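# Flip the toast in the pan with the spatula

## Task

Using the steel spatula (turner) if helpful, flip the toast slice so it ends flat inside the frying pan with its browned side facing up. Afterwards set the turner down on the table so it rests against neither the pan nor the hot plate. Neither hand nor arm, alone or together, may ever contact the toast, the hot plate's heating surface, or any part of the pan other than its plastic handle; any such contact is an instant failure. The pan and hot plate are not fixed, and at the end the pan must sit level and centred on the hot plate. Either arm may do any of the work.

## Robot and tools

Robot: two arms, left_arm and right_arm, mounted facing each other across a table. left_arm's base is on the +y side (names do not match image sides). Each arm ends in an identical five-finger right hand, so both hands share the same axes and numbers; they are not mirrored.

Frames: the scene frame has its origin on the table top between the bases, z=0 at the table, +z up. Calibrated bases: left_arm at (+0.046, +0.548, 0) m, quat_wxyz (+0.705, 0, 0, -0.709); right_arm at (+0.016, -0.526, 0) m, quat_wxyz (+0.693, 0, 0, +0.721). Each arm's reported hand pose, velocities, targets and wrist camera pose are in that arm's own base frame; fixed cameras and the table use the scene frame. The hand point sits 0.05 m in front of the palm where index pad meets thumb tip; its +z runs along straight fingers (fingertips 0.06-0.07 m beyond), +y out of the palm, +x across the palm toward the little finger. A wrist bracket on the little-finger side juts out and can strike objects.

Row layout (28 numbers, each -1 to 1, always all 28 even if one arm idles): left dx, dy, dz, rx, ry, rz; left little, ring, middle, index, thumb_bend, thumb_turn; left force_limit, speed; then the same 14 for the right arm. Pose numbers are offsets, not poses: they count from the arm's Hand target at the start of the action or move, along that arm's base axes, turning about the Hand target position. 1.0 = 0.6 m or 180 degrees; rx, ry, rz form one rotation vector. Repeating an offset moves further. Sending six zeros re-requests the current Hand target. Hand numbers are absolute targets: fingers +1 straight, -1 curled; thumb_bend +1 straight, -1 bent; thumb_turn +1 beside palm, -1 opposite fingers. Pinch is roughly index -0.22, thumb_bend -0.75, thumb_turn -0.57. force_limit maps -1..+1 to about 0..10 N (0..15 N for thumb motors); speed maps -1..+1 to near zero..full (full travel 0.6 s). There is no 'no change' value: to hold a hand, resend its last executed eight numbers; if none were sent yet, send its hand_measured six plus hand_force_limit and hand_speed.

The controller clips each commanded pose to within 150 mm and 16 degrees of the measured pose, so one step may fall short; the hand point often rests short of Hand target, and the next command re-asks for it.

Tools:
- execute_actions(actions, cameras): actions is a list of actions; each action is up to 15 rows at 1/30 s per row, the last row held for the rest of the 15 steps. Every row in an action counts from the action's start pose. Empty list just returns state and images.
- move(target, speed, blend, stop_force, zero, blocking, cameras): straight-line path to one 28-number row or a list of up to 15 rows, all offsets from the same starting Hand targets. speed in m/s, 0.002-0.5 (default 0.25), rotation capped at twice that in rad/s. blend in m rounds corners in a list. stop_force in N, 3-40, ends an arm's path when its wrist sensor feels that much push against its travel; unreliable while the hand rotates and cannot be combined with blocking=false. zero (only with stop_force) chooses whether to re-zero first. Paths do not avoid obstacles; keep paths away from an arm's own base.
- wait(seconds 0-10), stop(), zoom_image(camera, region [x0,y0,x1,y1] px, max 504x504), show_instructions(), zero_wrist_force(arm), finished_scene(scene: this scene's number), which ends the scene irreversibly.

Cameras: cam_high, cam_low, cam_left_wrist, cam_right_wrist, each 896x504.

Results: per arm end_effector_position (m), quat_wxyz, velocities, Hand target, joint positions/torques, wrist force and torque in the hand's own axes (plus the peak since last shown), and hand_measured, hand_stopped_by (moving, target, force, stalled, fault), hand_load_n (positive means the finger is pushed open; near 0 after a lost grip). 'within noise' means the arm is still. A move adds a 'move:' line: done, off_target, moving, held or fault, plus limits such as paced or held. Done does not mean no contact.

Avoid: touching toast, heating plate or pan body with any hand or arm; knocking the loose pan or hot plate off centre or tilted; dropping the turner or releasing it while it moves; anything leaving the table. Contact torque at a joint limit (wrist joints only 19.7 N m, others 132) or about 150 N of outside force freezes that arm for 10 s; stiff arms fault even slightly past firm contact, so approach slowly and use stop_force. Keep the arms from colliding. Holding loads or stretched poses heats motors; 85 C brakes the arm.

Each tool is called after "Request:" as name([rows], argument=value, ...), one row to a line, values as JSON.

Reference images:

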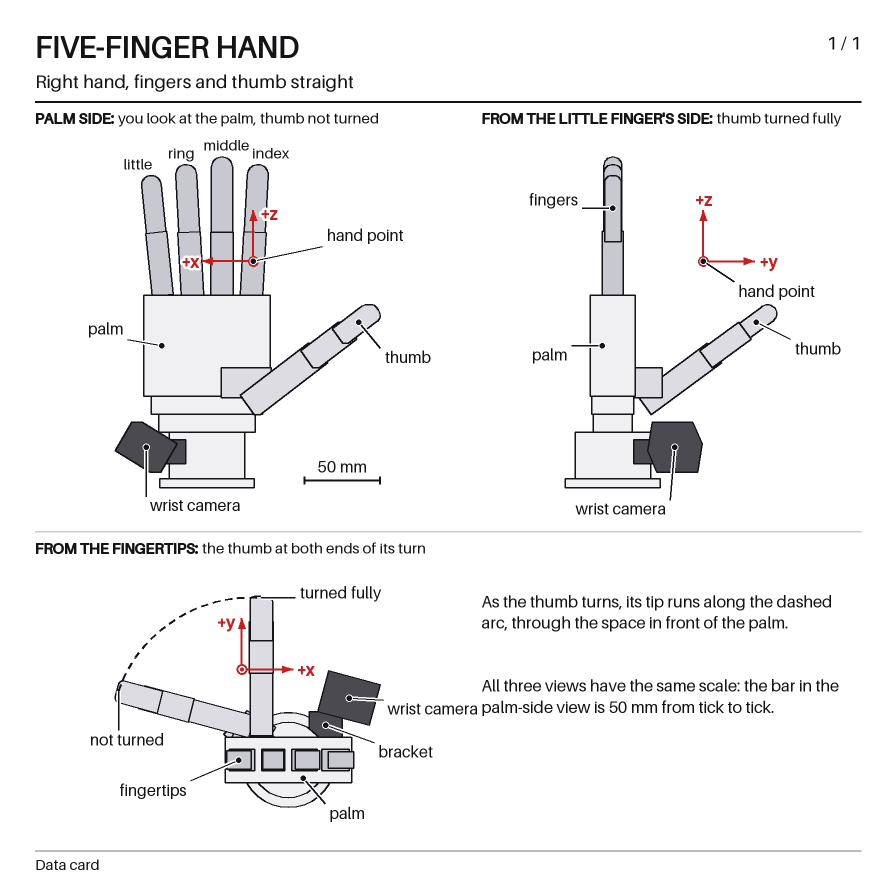

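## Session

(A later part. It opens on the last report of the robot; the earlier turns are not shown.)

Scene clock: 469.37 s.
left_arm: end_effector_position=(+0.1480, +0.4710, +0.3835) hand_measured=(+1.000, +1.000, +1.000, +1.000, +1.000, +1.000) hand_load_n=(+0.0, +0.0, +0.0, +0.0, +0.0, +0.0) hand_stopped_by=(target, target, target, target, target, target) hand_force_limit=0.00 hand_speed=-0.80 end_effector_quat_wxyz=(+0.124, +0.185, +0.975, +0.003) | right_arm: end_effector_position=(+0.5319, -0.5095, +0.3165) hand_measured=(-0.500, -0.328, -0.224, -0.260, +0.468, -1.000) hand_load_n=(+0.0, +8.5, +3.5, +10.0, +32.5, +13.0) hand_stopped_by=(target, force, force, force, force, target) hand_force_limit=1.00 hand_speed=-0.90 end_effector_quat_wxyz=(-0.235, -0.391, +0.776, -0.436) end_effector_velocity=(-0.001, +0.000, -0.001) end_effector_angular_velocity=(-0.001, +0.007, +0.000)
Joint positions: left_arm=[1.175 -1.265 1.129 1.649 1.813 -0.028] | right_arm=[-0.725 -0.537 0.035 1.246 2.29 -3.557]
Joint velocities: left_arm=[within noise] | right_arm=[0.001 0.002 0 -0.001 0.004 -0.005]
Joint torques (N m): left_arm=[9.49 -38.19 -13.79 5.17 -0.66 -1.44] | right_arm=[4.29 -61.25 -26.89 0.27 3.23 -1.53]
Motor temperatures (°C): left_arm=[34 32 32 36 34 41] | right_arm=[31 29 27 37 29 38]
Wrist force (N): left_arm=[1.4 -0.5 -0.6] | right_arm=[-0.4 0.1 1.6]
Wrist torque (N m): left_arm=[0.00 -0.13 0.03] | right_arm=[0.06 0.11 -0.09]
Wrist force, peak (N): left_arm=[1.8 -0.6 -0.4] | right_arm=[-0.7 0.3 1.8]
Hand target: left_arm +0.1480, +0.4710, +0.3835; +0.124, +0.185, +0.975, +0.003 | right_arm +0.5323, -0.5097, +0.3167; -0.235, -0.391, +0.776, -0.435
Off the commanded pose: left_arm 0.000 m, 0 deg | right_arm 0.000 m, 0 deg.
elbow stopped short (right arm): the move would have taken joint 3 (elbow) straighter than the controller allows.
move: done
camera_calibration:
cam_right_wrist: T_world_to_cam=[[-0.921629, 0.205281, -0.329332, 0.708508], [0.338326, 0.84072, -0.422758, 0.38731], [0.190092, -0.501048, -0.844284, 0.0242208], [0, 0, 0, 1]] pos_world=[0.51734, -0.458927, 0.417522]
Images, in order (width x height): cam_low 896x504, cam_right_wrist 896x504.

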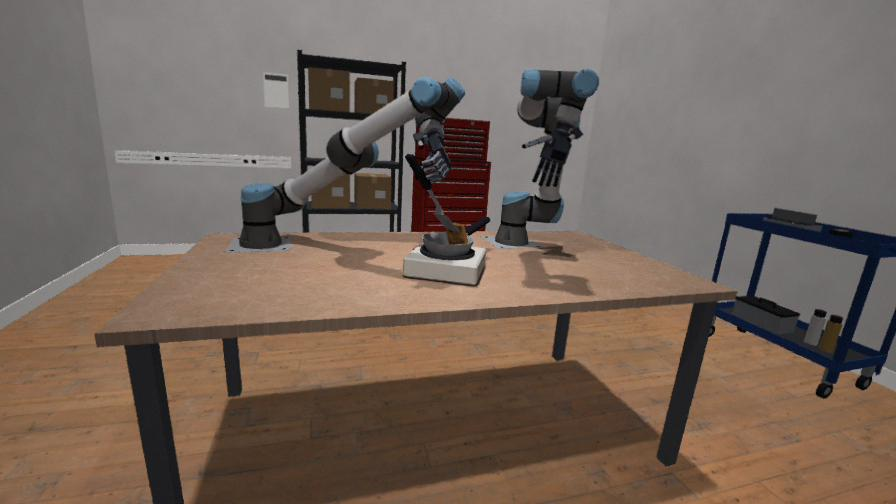

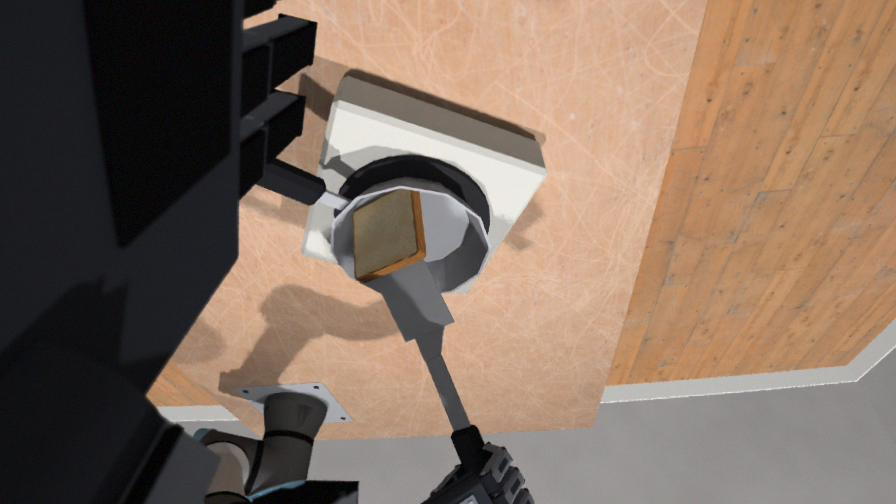

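Request:
move([
  [0,0,0,0,0,0,1,1,1,1,1,1,0,-0.8,0.0049,0.0024,-0.0239,0.0172,-0.0349,0,-0.5,-0.44,-0.47,-0.42,0.23,-1,1.0,-0.9],
], speed=0.03, cameras=["cam_right_wrist","cam_low"])

Request:
zoom_image(camera="cam_right_wrist", region=[330, 170, 530, 370])

Request:
zoom_image(camera="cam_low", region=[415, 210, 485, 260])

Scene clock: 472.77 s.
left_arm: end_effector_position=(+0.1480, +0.4710, +0.3835) hand_measured=(+1.000, +1.000, +1.000, +1.000, +1.000, +1.000) hand_load_n=(+0.0, +0.0, +0.0, +0.0, +0.0, +0.0) hand_stopped_by=(target, target, target, target, target, target) hand_force_limit=0.00 hand_speed=-0.80 end_effector_quat_wxyz=(+0.124, +0.185, +0.975, +0.003) | right_arm: end_effector_position=(+0.5352, -0.5083, +0.3023) hand_measured=(-0.500, -0.328, -0.224, -0.260, +0.468, -1.000) hand_load_n=(+0.0, +8.0, +3.5, +10.5, +33.0, +12.5) hand_stopped_by=(target, force, force, force, force, target) hand_force_limit=1.00 hand_speed=-0.90 end_effector_quat_wxyz=(-0.182, -0.373, +0.800, -0.434)
Joint positions: left_arm=[1.175 -1.265 1.129 1.649 1.813 -0.028] | right_arm=[-0.753 -0.664 0.292 1.127 2.193 -3.472]
Joint velocities: within noise
Joint torques (N m): left_arm=[10.9 -38.75 -14.69 5.31 -0.55 -1.68] | right_arm=[1.61 -60.29 -29.97 -0.08 2.9 -1.73]
Motor temperatures (°C): left_arm=[34 32 32 36 34 41] | right_arm=[31 29 27 37 29 38]
Wrist force (N): left_arm=[1.0 -0.6 -0.4] | right_arm=[-0.4 0.0 1.8]
Wrist torque (N m): left_arm=[-0.03 -0.08 0.00] | right_arm=[0.03 0.05 -0.11]
Wrist force, peak (N): left_arm=[1.6 -0.6 -0.5] | right_arm=[-0.2 0.0 2.1]
Hand target: left_arm +0.1480, +0.4710, +0.3835; +0.124, +0.185, +0.975, +0.003 | right_arm +0.5353, -0.5083, +0.3023; -0.182, -0.373, +0.800, -0.434
Off the commanded pose: left_arm 0.000 m, 0 deg | right_arm 0.000 m, 0 deg.
move: done
camera_calibration:
cam_right_wrist: T_world_to_cam=[[-0.881061, 0.228233, -0.414295, 0.722269], [0.38101, 0.861477, -0.335692, 0.340523], [0.280289, -0.453616, -0.845973, -0.0114293], [0, 0, 0, 1]] pos_world=[0.509824, -0.463383, 0.403874]
Images, in order (width x height): cam_low 896x504, cam_right_wrist 896x504.

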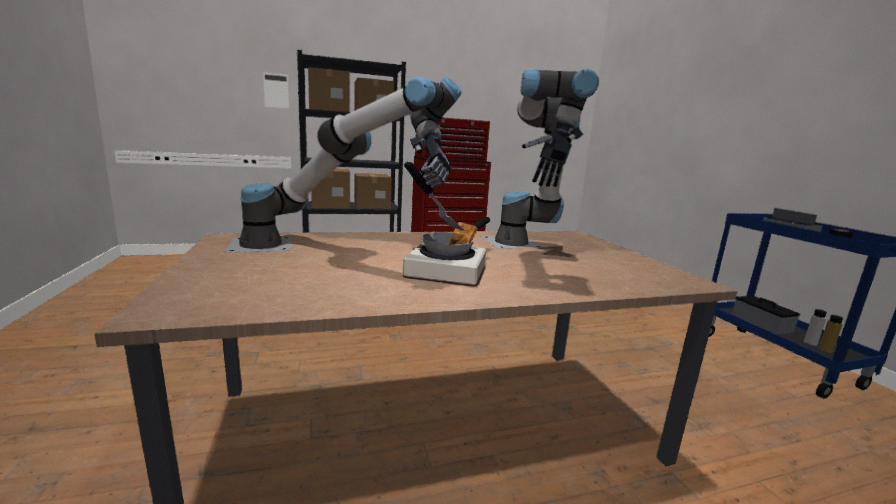

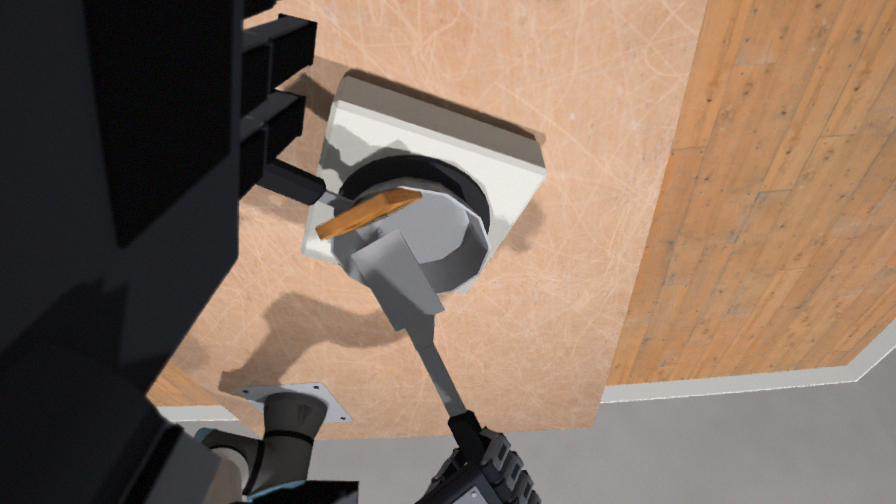

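Scaled by 2.520 from the camera's 896x504 image, which has a finer 1280x720 frame.

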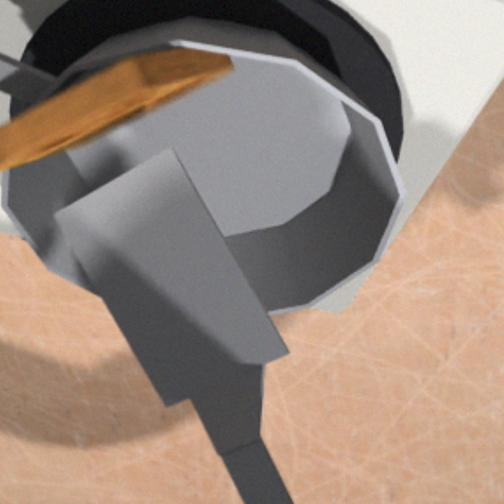

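Scaled by 7.200 from the camera's 896x504 image, which has a finer 1280x720 frame.

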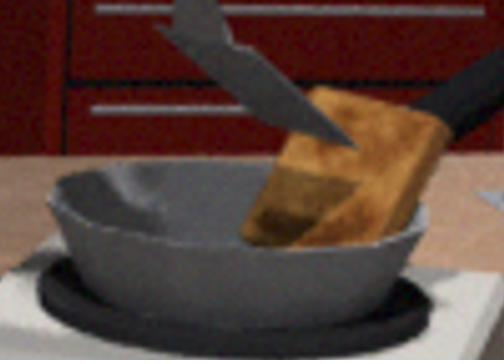

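Request:
move([
  [0,0,0,0,0,0,1,1,1,1,1,1,0,-0.8,-0.05,-0.025,0.02,0,0,0,-0.5,-0.44,-0.47,-0.42,0.23,-1,1.0,-0.9],
], speed=0.1, cameras=["cam_right_wrist","cam_high","cam_low"])

Request:
zoom_image(camera="cam_right_wrist", region=[290, 150, 490, 350])

Request:
zoom_image(camera="cam_low", region=[415, 205, 495, 265])

Request:
zoom_image(camera="cam_high", region=[410, 220, 530, 350])

Scene clock: 475.00 s.
left_arm: end_effector_position=(+0.1480, +0.4710, +0.3835) hand_measured=(+1.000, +1.000, +1.000, +1.000, +1.000, +1.000) hand_load_n=(+0.0, +0.0, +0.0, +0.0, -0.5, +0.0) hand_stopped_by=(target, target, target, target, target, target) hand_force_limit=0.00 hand_speed=-0.80 end_effector_quat_wxyz=(+0.124, +0.185, +0.975, +0.003) | right_arm: end_effector_position=(+0.5053, -0.5233, +0.3143) hand_measured=(-0.500, -0.328, -0.224, -0.260, +0.468, -1.000) hand_load_n=(+0.0, +8.5, +3.5, +10.5, +33.0, +13.0) hand_stopped_by=(target, force, force, force, force, target) hand_force_limit=1.00 hand_speed=-0.90 end_effector_quat_wxyz=(-0.182, -0.373, +0.800, -0.434)
Joint positions: left_arm=[1.175 -1.265 1.129 1.649 1.813 -0.028] | right_arm=[-0.804 -0.754 0.425 1.061 2.156 -3.515]
Joint velocities: within noise
Joint torques (N m): left_arm=[10.25 -39.31 -14.21 5.01 -0.7 -1.73] | right_arm=[8.32 -52.62 -35.48 3.39 2.78 1.9]
Motor temperatures (°C): left_arm=[34 32 32 36 34 41] | right_arm=[31 29 27 37 29 38]
Wrist force (N): left_arm=[1.2 -0.6 -0.4] | right_arm=[-0.6 0.1 1.4]
Wrist torque (N m): left_arm=[-0.03 -0.10 0.02] | right_arm=[0.07 0.18 -0.12]
Wrist force, peak (N): left_arm=[1.7 -0.7 -0.9] | right_arm=[-1.7 -0.4 1.4]
Hand target: left_arm +0.1480, +0.4710, +0.3835; +0.124, +0.185, +0.975, +0.003 | right_arm +0.5053, -0.5233, +0.3143; -0.182, -0.373, +0.800, -0.434
Off the commanded pose: left_arm 0.000 m, 0 deg | right_arm 0.000 m, 0 deg.
move: done
camera_calibration:
cam_right_wrist: T_world_to_cam=[[-0.881164, 0.228018, -0.414194, 0.704182], [0.380835, 0.86145, -0.335958, 0.36907], [0.280203, -0.453774, -0.845917, 0.00024645], [0, 0, 0, 1]] pos_world=[0.479877, -0.47839, 0.415869]
Images, in order (width x height): cam_high 896x504, cam_low 896x504, cam_right_wrist 896x504.

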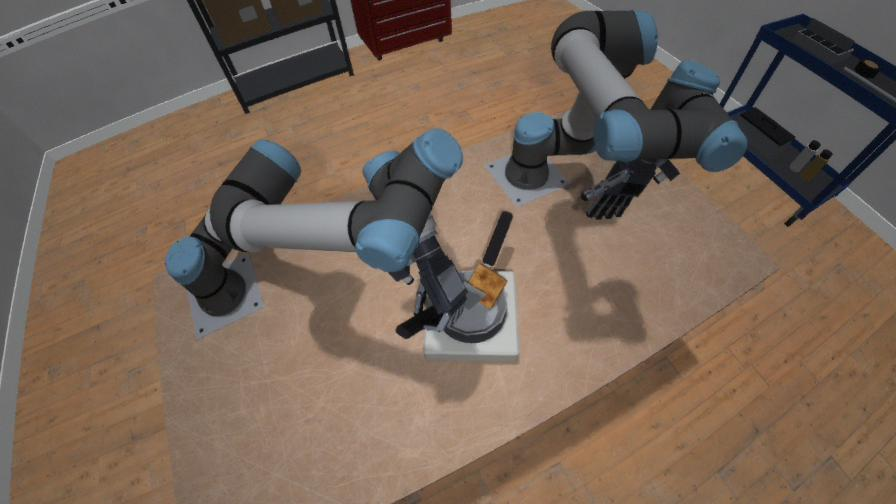

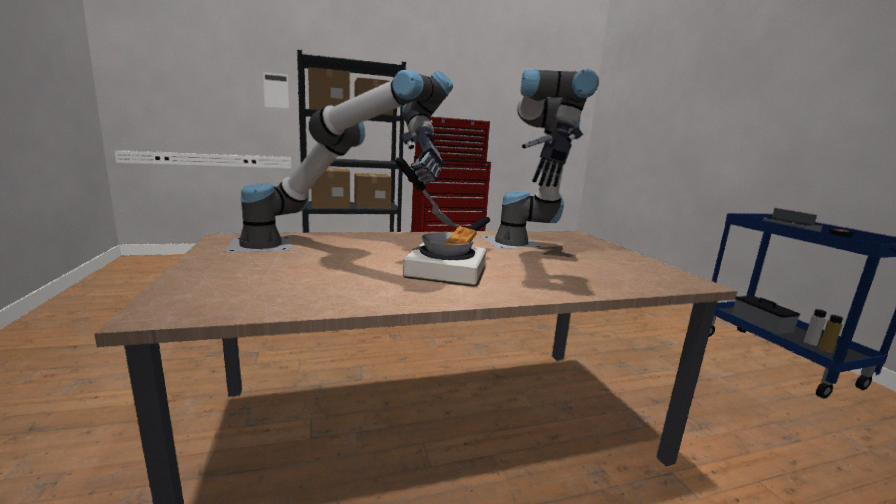

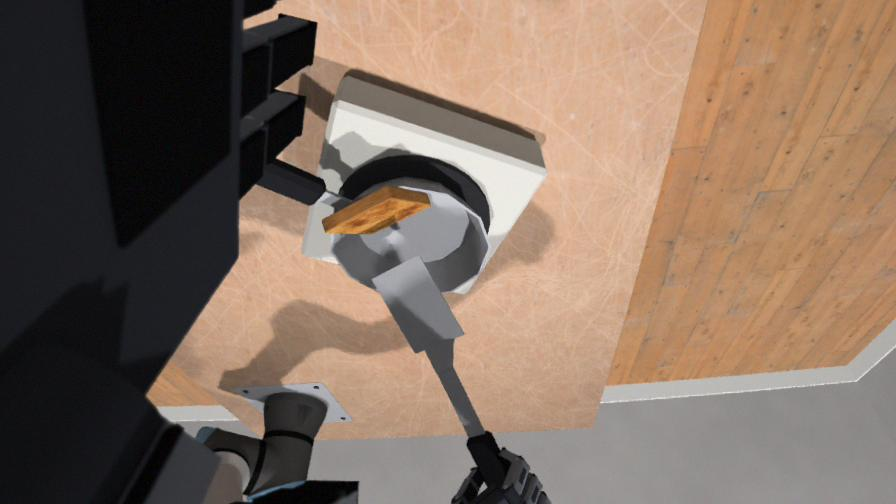

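Scaled by 2.520 from the camera's 896x504 image, which has a finer 1280x720 frame.

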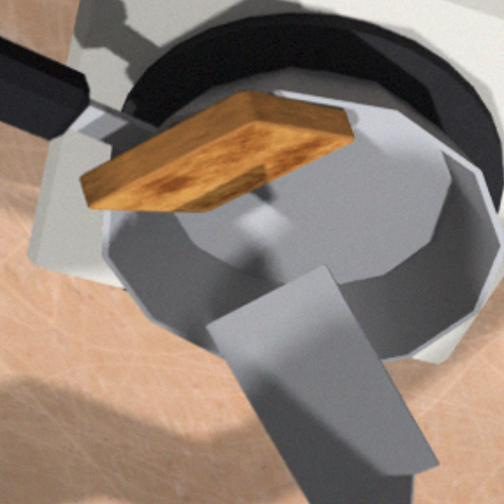

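Scaled by 6.300 from the camera's 896x504 image, which has a finer 1280x720 frame.

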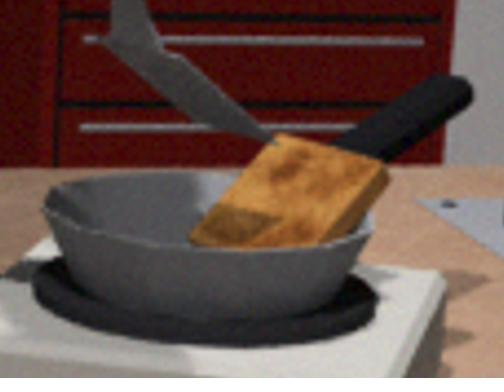

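Scaled by 3.877 from the camera's 896x504 image, which has a finer 1280x720 frame.

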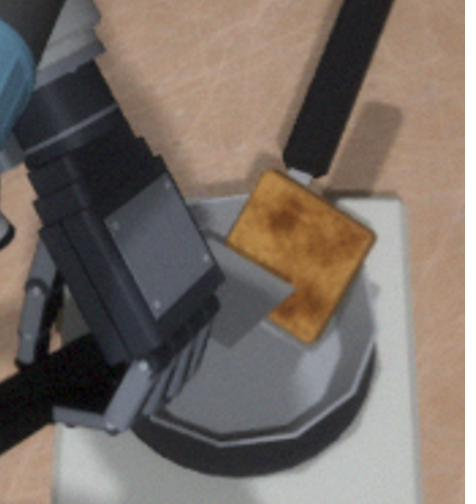

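Request:
move([
  [0,0,0,0,0,0,1,1,1,1,1,1,0,-0.8,0.0443,0.0218,-0.004,0.0123,-0.0249,0,-0.5,-0.44,-0.47,-0.42,0.23,-1,1.0,-0.9],
  [0,0,0,0,0,0,1,1,1,1,1,1,0,-0.8,0.118,0.0581,-0.0497,0.0245,-0.0498,0,-0.5,-0.44,-0.47,-0.42,0.23,-1,1.0,-0.9],
], speed=0.1, blend=0.005, cameras=["cam_right_wrist","cam_high","cam_low"])

Request:
zoom_image(camera="cam_right_wrist", region=[290, 150, 490, 350])

Request:
zoom_image(camera="cam_low", region=[415, 205, 495, 265])

Request:
zoom_image(camera="cam_high", region=[410, 220, 530, 350])

Scene clock: 482.57 s.
left_arm: end_effector_position=(+0.1480, +0.4710, +0.3835) hand_measured=(+1.000, +1.000, +1.000, +1.000, +1.000, +1.000) hand_load_n=(+0.0, +0.0, +0.0, +0.0, +0.0, +0.0) hand_stopped_by=(target, target, target, target, target, target) hand_force_limit=0.00 hand_speed=-0.80 end_effector_quat_wxyz=(+0.124, +0.185, +0.975, +0.003) | right_arm: end_effector_position=(+0.5761, -0.4884, +0.2845) hand_measured=(-0.500, -0.328, -0.224, -0.260, +0.468, -1.000) hand_load_n=(+0.0, +8.0, +3.5, +10.5, +33.0, +13.0) hand_stopped_by=(target, force, force, force, force, target) hand_force_limit=1.00 hand_speed=-0.90 end_effector_quat_wxyz=(-0.104, -0.345, +0.827, -0.431)
Joint positions: left_arm=[1.175 -1.265 1.129 1.649 1.813 -0.028] | right_arm=[-0.737 -0.62 0.225 1.17 2.092 -3.32]
Joint velocities: within noise
Joint torques (N m): left_arm=[10.03 -39.74 -13.55 5.29 -0.92 -1.65] | right_arm=[-7.45 -60.91 -24.91 2 2.52 -0.82]
Motor temperatures (°C): left_arm=[34 32 32 36 34 41] | right_arm=[31 29 27 37 29 38]
Wrist force (N): left_arm=[1.4 -0.8 -0.5] | right_arm=[0.1 0.1 1.9]
Wrist torque (N m): left_arm=[-0.06 -0.14 0.03] | right_arm=[0.05 0.01 -0.04]
Wrist force, peak (N): left_arm=[1.6 -0.8 -0.3] | right_arm=[-0.9 0.3 2.1]
Hand target: left_arm +0.1480, +0.4710, +0.3835; +0.124, +0.185, +0.975, +0.003 | right_arm +0.5761, -0.4884, +0.2845; -0.104, -0.345, +0.827, -0.431
Off the commanded pose: left_arm 0.000 m, 0 deg | right_arm 0.000 m, 0 deg.
move: done
camera_calibration:
cam_right_wrist: T_world_to_cam=[[-0.807406, 0.264334, -0.527469, 0.753747], [0.423187, 0.882414, -0.20557, 0.250723], [0.411107, -0.389196, -0.824329, -0.078916], [0, 0, 0, 1]] pos_world=[0.53492, -0.451197, 0.384067]
Images, in order (width x height): cam_high 896x504, cam_low 896x504, cam_right_wrist 896x504.

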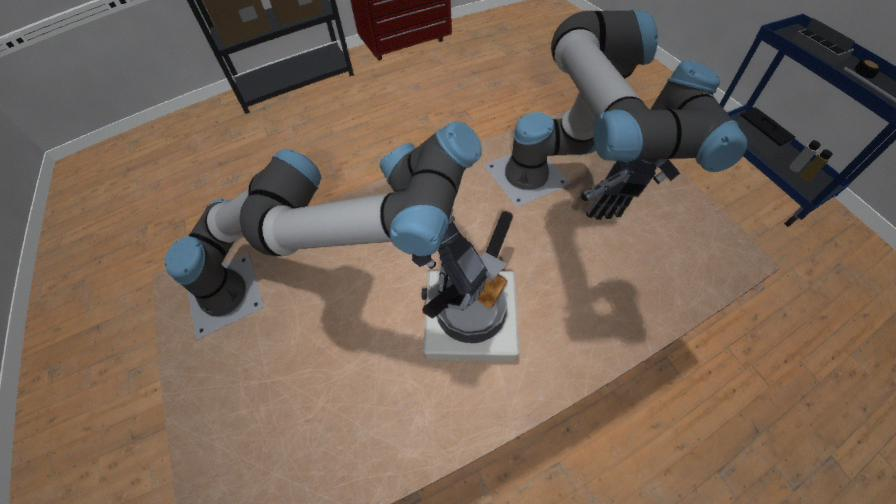

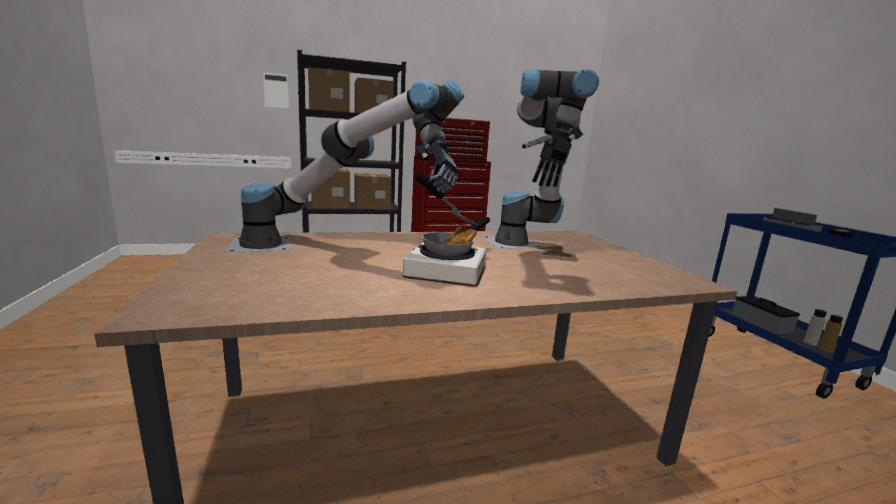

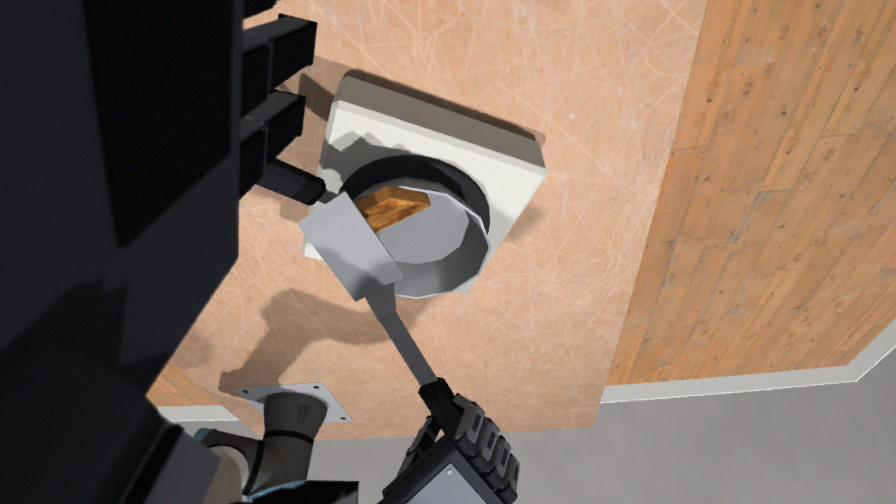

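Scaled by 2.520 from the camera's 896x504 image, which has a finer 1280x720 frame.

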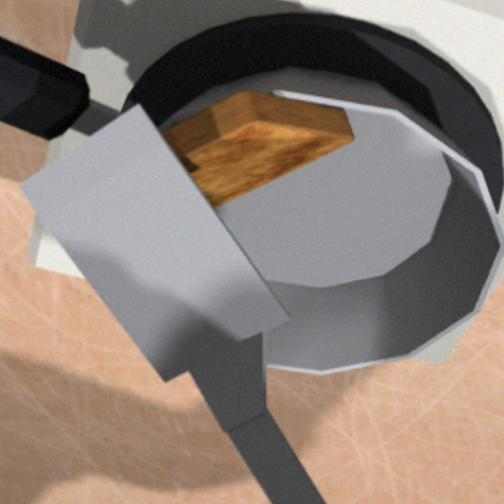

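Scaled by 6.300 from the camera's 896x504 image, which has a finer 1280x720 frame.

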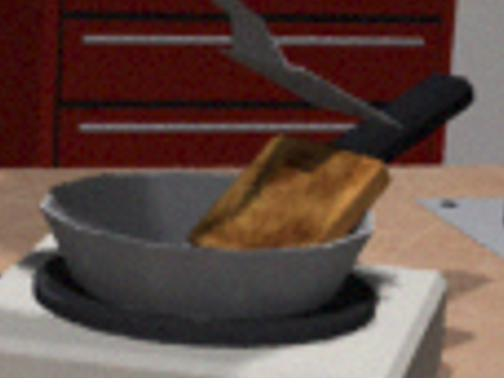

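Scaled by 3.877 from the camera's 896x504 image, which has a finer 1280x720 frame.

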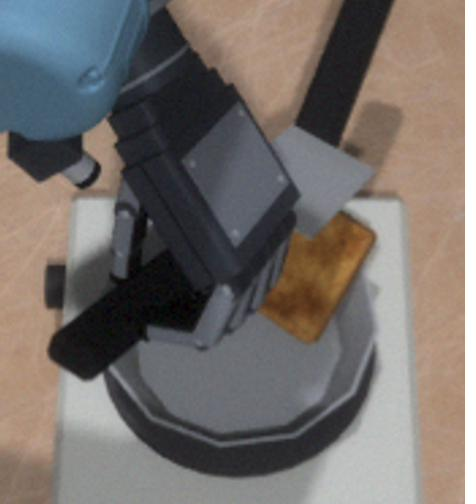

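Request:
move([
  [0,0,0,0,0,0,1,1,1,1,1,1,0,-0.8,0.0059,-0.012,-0.025,0,0,0,-0.5,-0.44,-0.47,-0.42,0.23,-1,1.0,-0.9],
], speed=0.05, cameras=[])

Request:
move([
  [0,0,0,0,0,0,1,1,1,1,1,1,0,-0.8,0,0,-0.0417,0,0,0,-0.5,-0.44,-0.47,-0.42,0.23,-1,1.0,-0.9],
], speed=0.01, stop_force=3, cameras=["cam_right_wrist","cam_high","cam_low"])

Request:
zoom_image(camera="cam_right_wrist", region=[290, 150, 490, 350])

Request:
zoom_image(camera="cam_low", region=[415, 205, 495, 265])

Request:
zoom_image(camera="cam_high", region=[410, 220, 530, 350])

Scene clock: 486.57 s.
left_arm: end_effector_position=(+0.1480, +0.4710, +0.3835) hand_measured=(+1.000, +1.000, +1.000, +1.000, +1.000, +1.000) hand_load_n=(+0.0, +0.0, +0.0, +0.0, +0.0, +0.0) hand_stopped_by=(target, target, target, target, target, target) hand_force_limit=0.00 hand_speed=-0.80 end_effector_quat_wxyz=(+0.124, +0.185, +0.975, +0.003) | right_arm: end_effector_position=(+0.5796, -0.4957, +0.2694) hand_measured=(-0.500, -0.328, -0.224, -0.260, +0.468, -1.000) hand_load_n=(+0.0, +7.5, +3.5, +10.5, +33.0, +13.0) hand_stopped_by=(target, force, force, force, force, target) hand_force_limit=1.00 hand_speed=-0.90 end_effector_quat_wxyz=(-0.104, -0.345, +0.827, -0.431)
Joint positions: left_arm=[1.175 -1.265 1.129 1.649 1.813 -0.028] | right_arm=[-0.742 -0.613 0.251 1.134 2.088 -3.324]
Joint velocities: within noise
Joint torques (N m): left_arm=[10.34 -38.94 -12.57 5.35 -0.76 -1.98] | right_arm=[0.19 -68.68 -22.22 3.3 -0.14 -1.12]
Motor temperatures (°C): left_arm=[34 32 32 36 34 41] | right_arm=[31 29 27 37 29 38]
Wrist force (N): left_arm=[1.2 -0.4 -0.4] | right_arm=[0.2 0.1 2.0]
Wrist torque (N m): left_arm=[0.00 -0.11 0.03] | right_arm=[0.04 -0.01 -0.05]
Wrist force, peak (N): left_arm=[1.6 -0.8 -0.5] | right_arm=[0.0 0.3 2.5]
Hand target: left_arm +0.1480, +0.4710, +0.3835; +0.124, +0.185, +0.975, +0.003 | right_arm +0.5796, -0.4956, +0.2695; -0.104, -0.345, +0.827, -0.431
Off the commanded pose: left_arm 0.000 m, 0 deg | right_arm 0.000 m, 0 deg.
move: done
No camera images: "cameras" was empty.

Scene clock: 489.93 s.
left_arm: end_effector_position=(+0.1480, +0.4710, +0.3835) hand_measured=(+1.000, +1.000, +1.000, +1.000, +1.000, +1.000) hand_load_n=(+0.0, +0.0, +0.0, +0.0, +0.0, +0.5) hand_stopped_by=(target, target, target, target, target, target) hand_force_limit=0.00 hand_speed=-0.80 end_effector_quat_wxyz=(+0.124, +0.185, +0.975, +0.003) | right_arm: end_effector_position=(+0.5796, -0.4956, +0.2445) hand_measured=(-0.500, -0.328, -0.224, -0.260, +0.468, -1.000) hand_load_n=(-0.5, +18.5, +3.0, +3.5, +33.0, +8.5) hand_stopped_by=(target, force, force, force, force, target) hand_force_limit=1.00 hand_speed=-0.90 end_effector_quat_wxyz=(-0.104, -0.345, +0.827, -0.431)
Joint positions: left_arm=[1.175 -1.265 1.129 1.649 1.813 -0.028] | right_arm=[-0.742 -0.666 0.42 1.019 2.088 -3.324]
Joint velocities: within noise
Joint torques (N m): left_arm=[10.46 -39.02 -13.58 5.08 -1 -2.18] | right_arm=[3.35 -56.55 -33.69 3.79 -0.67 -1.41]
Motor temperatures (°C): left_arm=[34 32 32 36 34 41] | right_arm=[31 29 27 37 29 38]
Wrist force (N): left_arm=[1.2 -0.5 -0.4] | right_arm=[1.9 -1.1 0.4]
Wrist torque (N m): left_arm=[-0.01 -0.10 0.02] | right_arm=[0.04 -0.34 0.28]
Wrist force, peak (N): left_arm=[1.6 -0.9 -0.4] | right_arm=[2.1 -0.8 1.1]
Hand target: left_arm +0.1480, +0.4710, +0.3835; +0.124, +0.185, +0.975, +0.003 | right_arm +0.5796, -0.4956, +0.2445; -0.104, -0.345, +0.827, -0.431
Off the commanded pose: left_arm 0.000 m, 0 deg | right_arm 0.000 m, 0 deg.
move: done
camera_calibration:
cam_right_wrist: T_world_to_cam=[[-0.807334, 0.264408, -0.527542, 0.737403], [0.423305, 0.882357, -0.20557, 0.247305], [0.411126, -0.389275, -0.824282, -0.116237], [0, 0, 0, 1]] pos_world=[0.538433, -0.458435, 0.344037]
Images, in order (width x height): cam_high 896x504, cam_low 896x504, cam_right_wrist 896x504.

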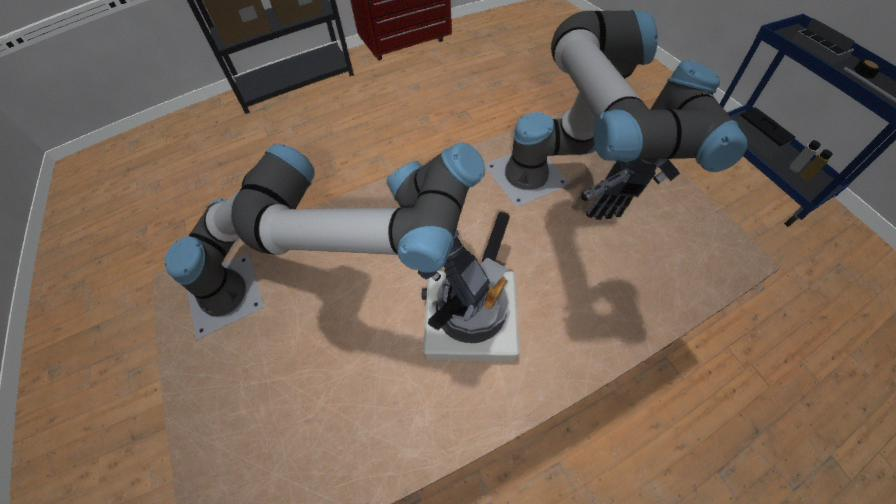

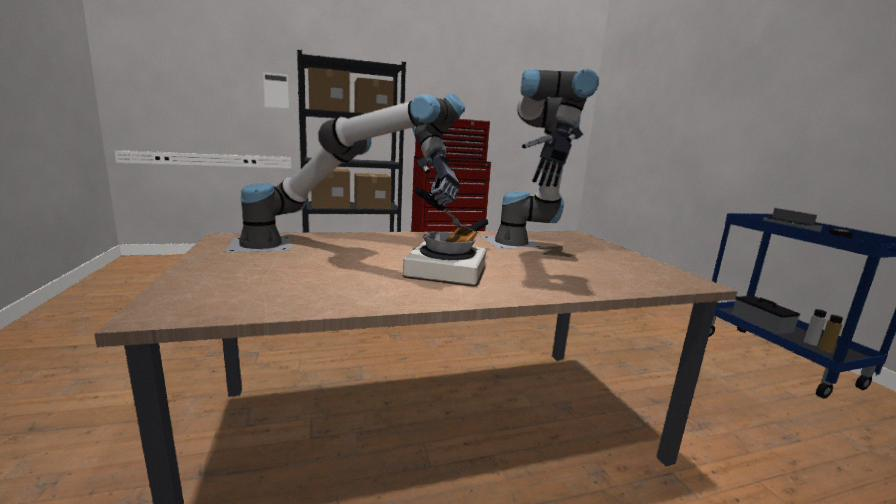

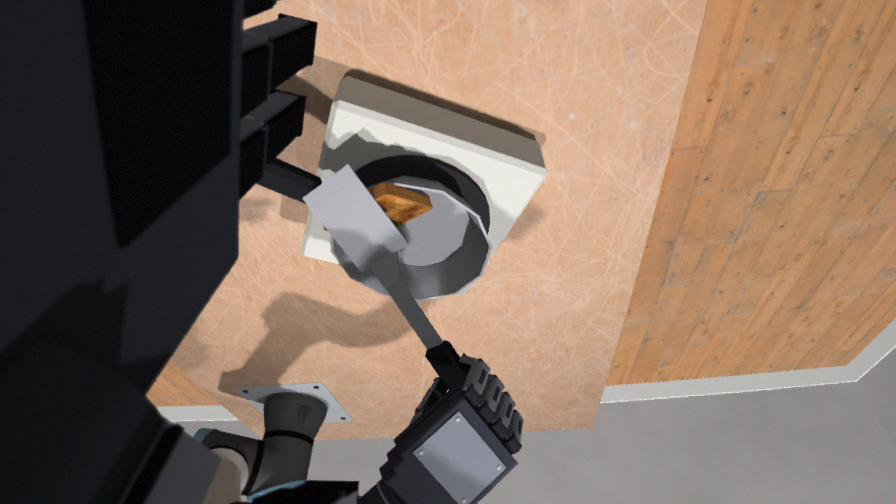

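Scaled by 2.520 from the camera's 896x504 image, which has a finer 1280x720 frame.

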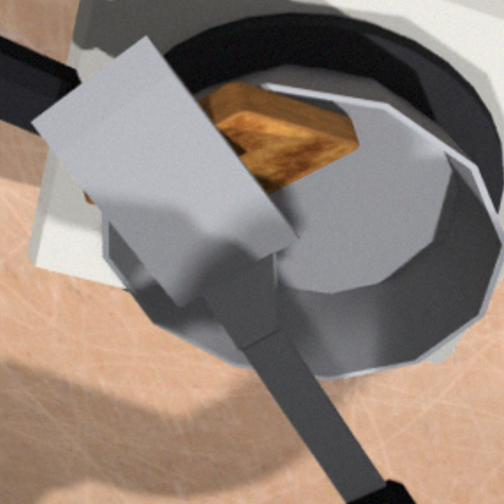

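Scaled by 6.300 from the camera's 896x504 image, which has a finer 1280x720 frame.

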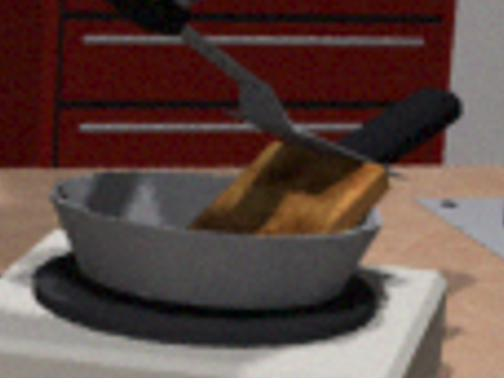

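Scaled by 3.877 from the camera's 896x504 image, which has a finer 1280x720 frame.

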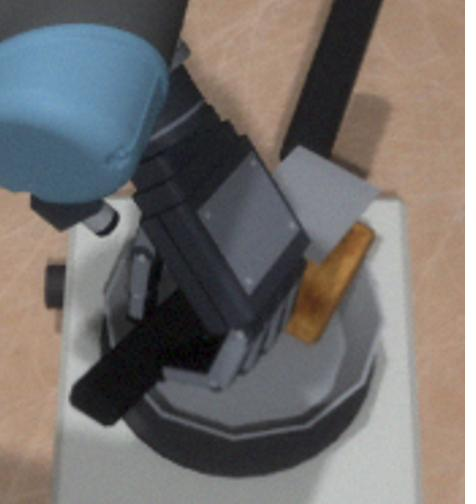

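Request:
move([
  [0,0,0,0,0,0,1,1,1,1,1,1,0,-0.8,0,0,0.0333,0,0,0,-0.5,-0.44,-0.47,-0.42,0.23,-1,1.0,-0.9],
], speed=0.03, cameras=["cam_right_wrist","cam_high","cam_low"])

Request:
zoom_image(camera="cam_right_wrist", region=[290, 150, 490, 350])

Request:
zoom_image(camera="cam_low", region=[415, 205, 495, 265])

Request:
zoom_image(camera="cam_high", region=[410, 220, 530, 350])

Scene clock: 492.07 s.
left_arm: end_effector_position=(+0.1480, +0.4710, +0.3835) hand_measured=(+1.000, +1.000, +1.000, +1.000, +1.000, +1.000) hand_load_n=(+0.0, +0.0, +0.0, +0.0, +0.0, +0.0) hand_stopped_by=(target, target, target, target, target, target) hand_force_limit=0.00 hand_speed=-0.80 end_effector_quat_wxyz=(+0.124, +0.185, +0.975, +0.003) | right_arm: end_effector_position=(+0.5796, -0.4956, +0.2645) hand_measured=(-0.500, -0.328, -0.224, -0.260, +0.468, -1.000) hand_load_n=(+0.0, +8.0, +3.0, +10.5, +33.0, +13.0) hand_stopped_by=(target, force, force, force, force, target) hand_force_limit=1.00 hand_speed=-0.90 end_effector_quat_wxyz=(-0.104, -0.345, +0.827, -0.431)
Joint positions: left_arm=[1.175 -1.265 1.129 1.649 1.813 -0.028] | right_arm=[-0.742 -0.628 0.293 1.107 2.088 -3.324]
Joint velocities: within noise
Joint torques (N m): left_arm=[10.18 -39.4 -13.31 5.16 -0.55 -2.24] | right_arm=[0.45 -66.66 -16.86 -0.84 2.28 1.63]
Motor temperatures (°C): left_arm=[34 32 32 36 34 41] | right_arm=[31 29 27 37 29 38]
Wrist force (N): left_arm=[1.3 -0.6 -0.6] | right_arm=[0.4 0.2 2.1]
Wrist torque (N m): left_arm=[-0.03 -0.12 0.03] | right_arm=[0.03 -0.03 -0.05]
Wrist force, peak (N): left_arm=[1.5 -1.1 -0.5] | right_arm=[2.2 -0.5 0.7]
Hand target: left_arm +0.1480, +0.4710, +0.3835; +0.124, +0.185, +0.975, +0.003 | right_arm +0.5796, -0.4956, +0.2645; -0.104, -0.345, +0.827, -0.431
Off the commanded pose: left_arm 0.000 m, 0 deg | right_arm 0.000 m, 0 deg.
move: done
camera_calibration:
cam_right_wrist: T_world_to_cam=[[-0.807431, 0.264463, -0.527365, 0.747943], [0.42322, 0.882423, -0.205461, 0.25147], [0.411023, -0.389087, -0.824422, -0.0995961], [0, 0, 0, 1]] pos_world=[0.538422, -0.458458, 0.363998]
Images, in order (width x height): cam_high 896x504, cam_low 896x504, cam_right_wrist 896x504.

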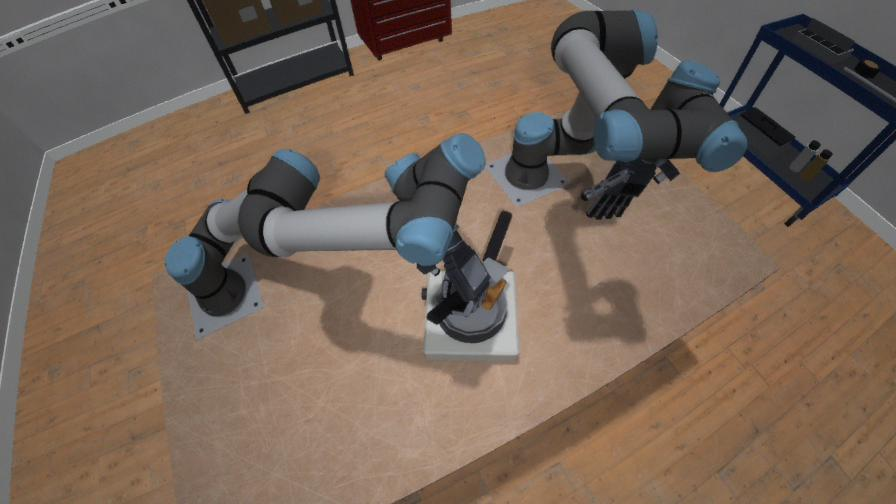

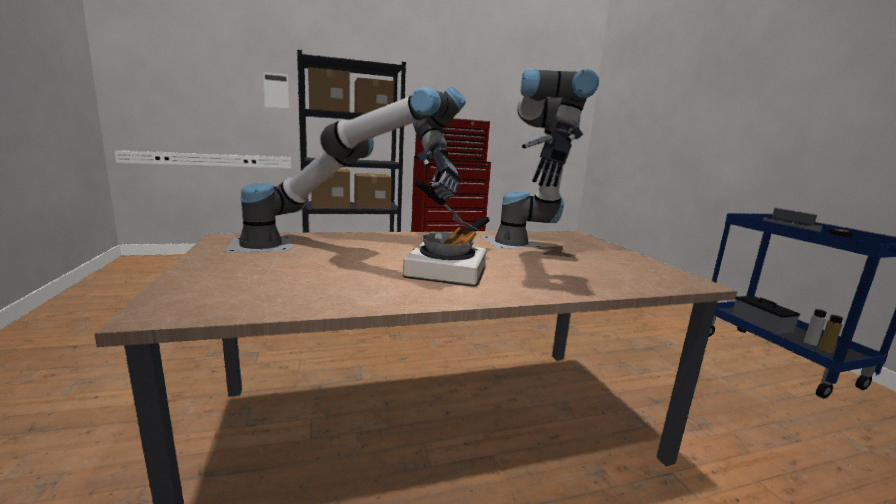

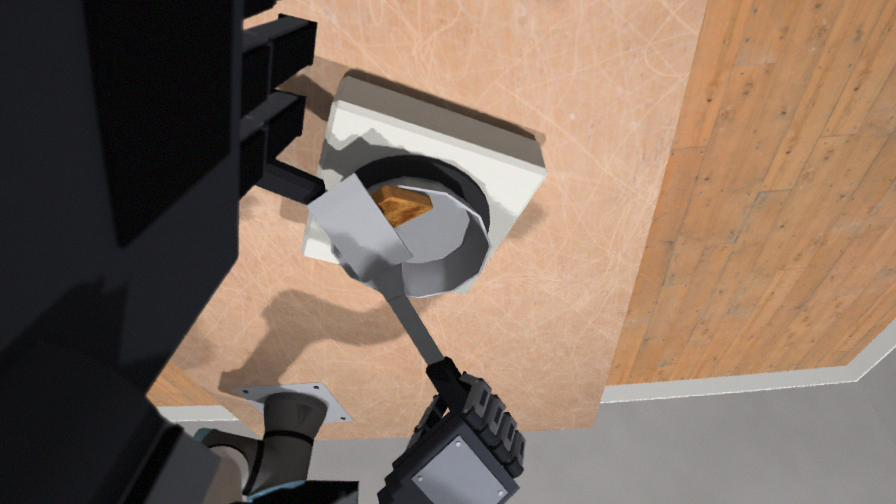

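Scaled by 2.520 from the camera's 896x504 image, which has a finer 1280x720 frame.

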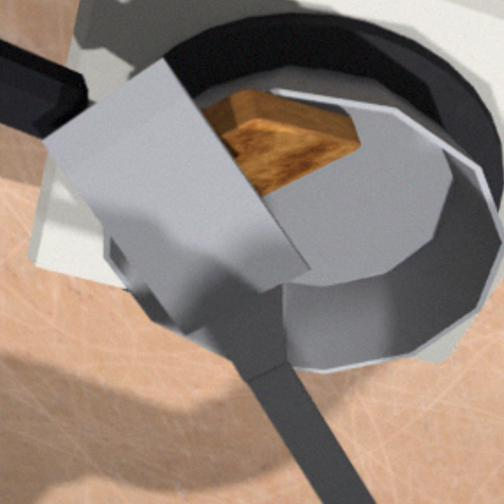

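Scaled by 6.300 from the camera's 896x504 image, which has a finer 1280x720 frame.

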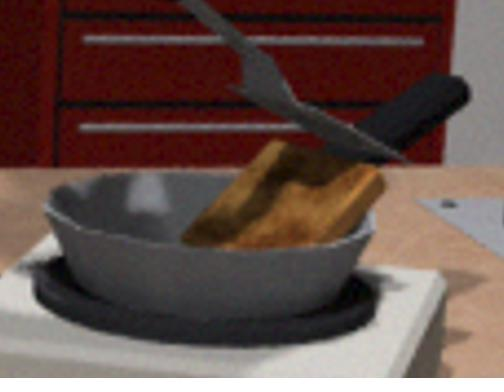

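Scaled by 3.877 from the camera's 896x504 image, which has a finer 1280x720 frame.

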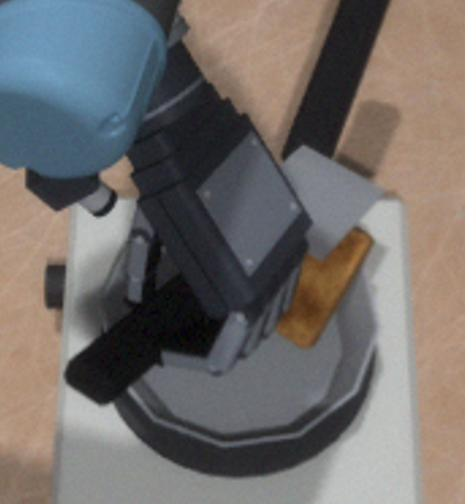

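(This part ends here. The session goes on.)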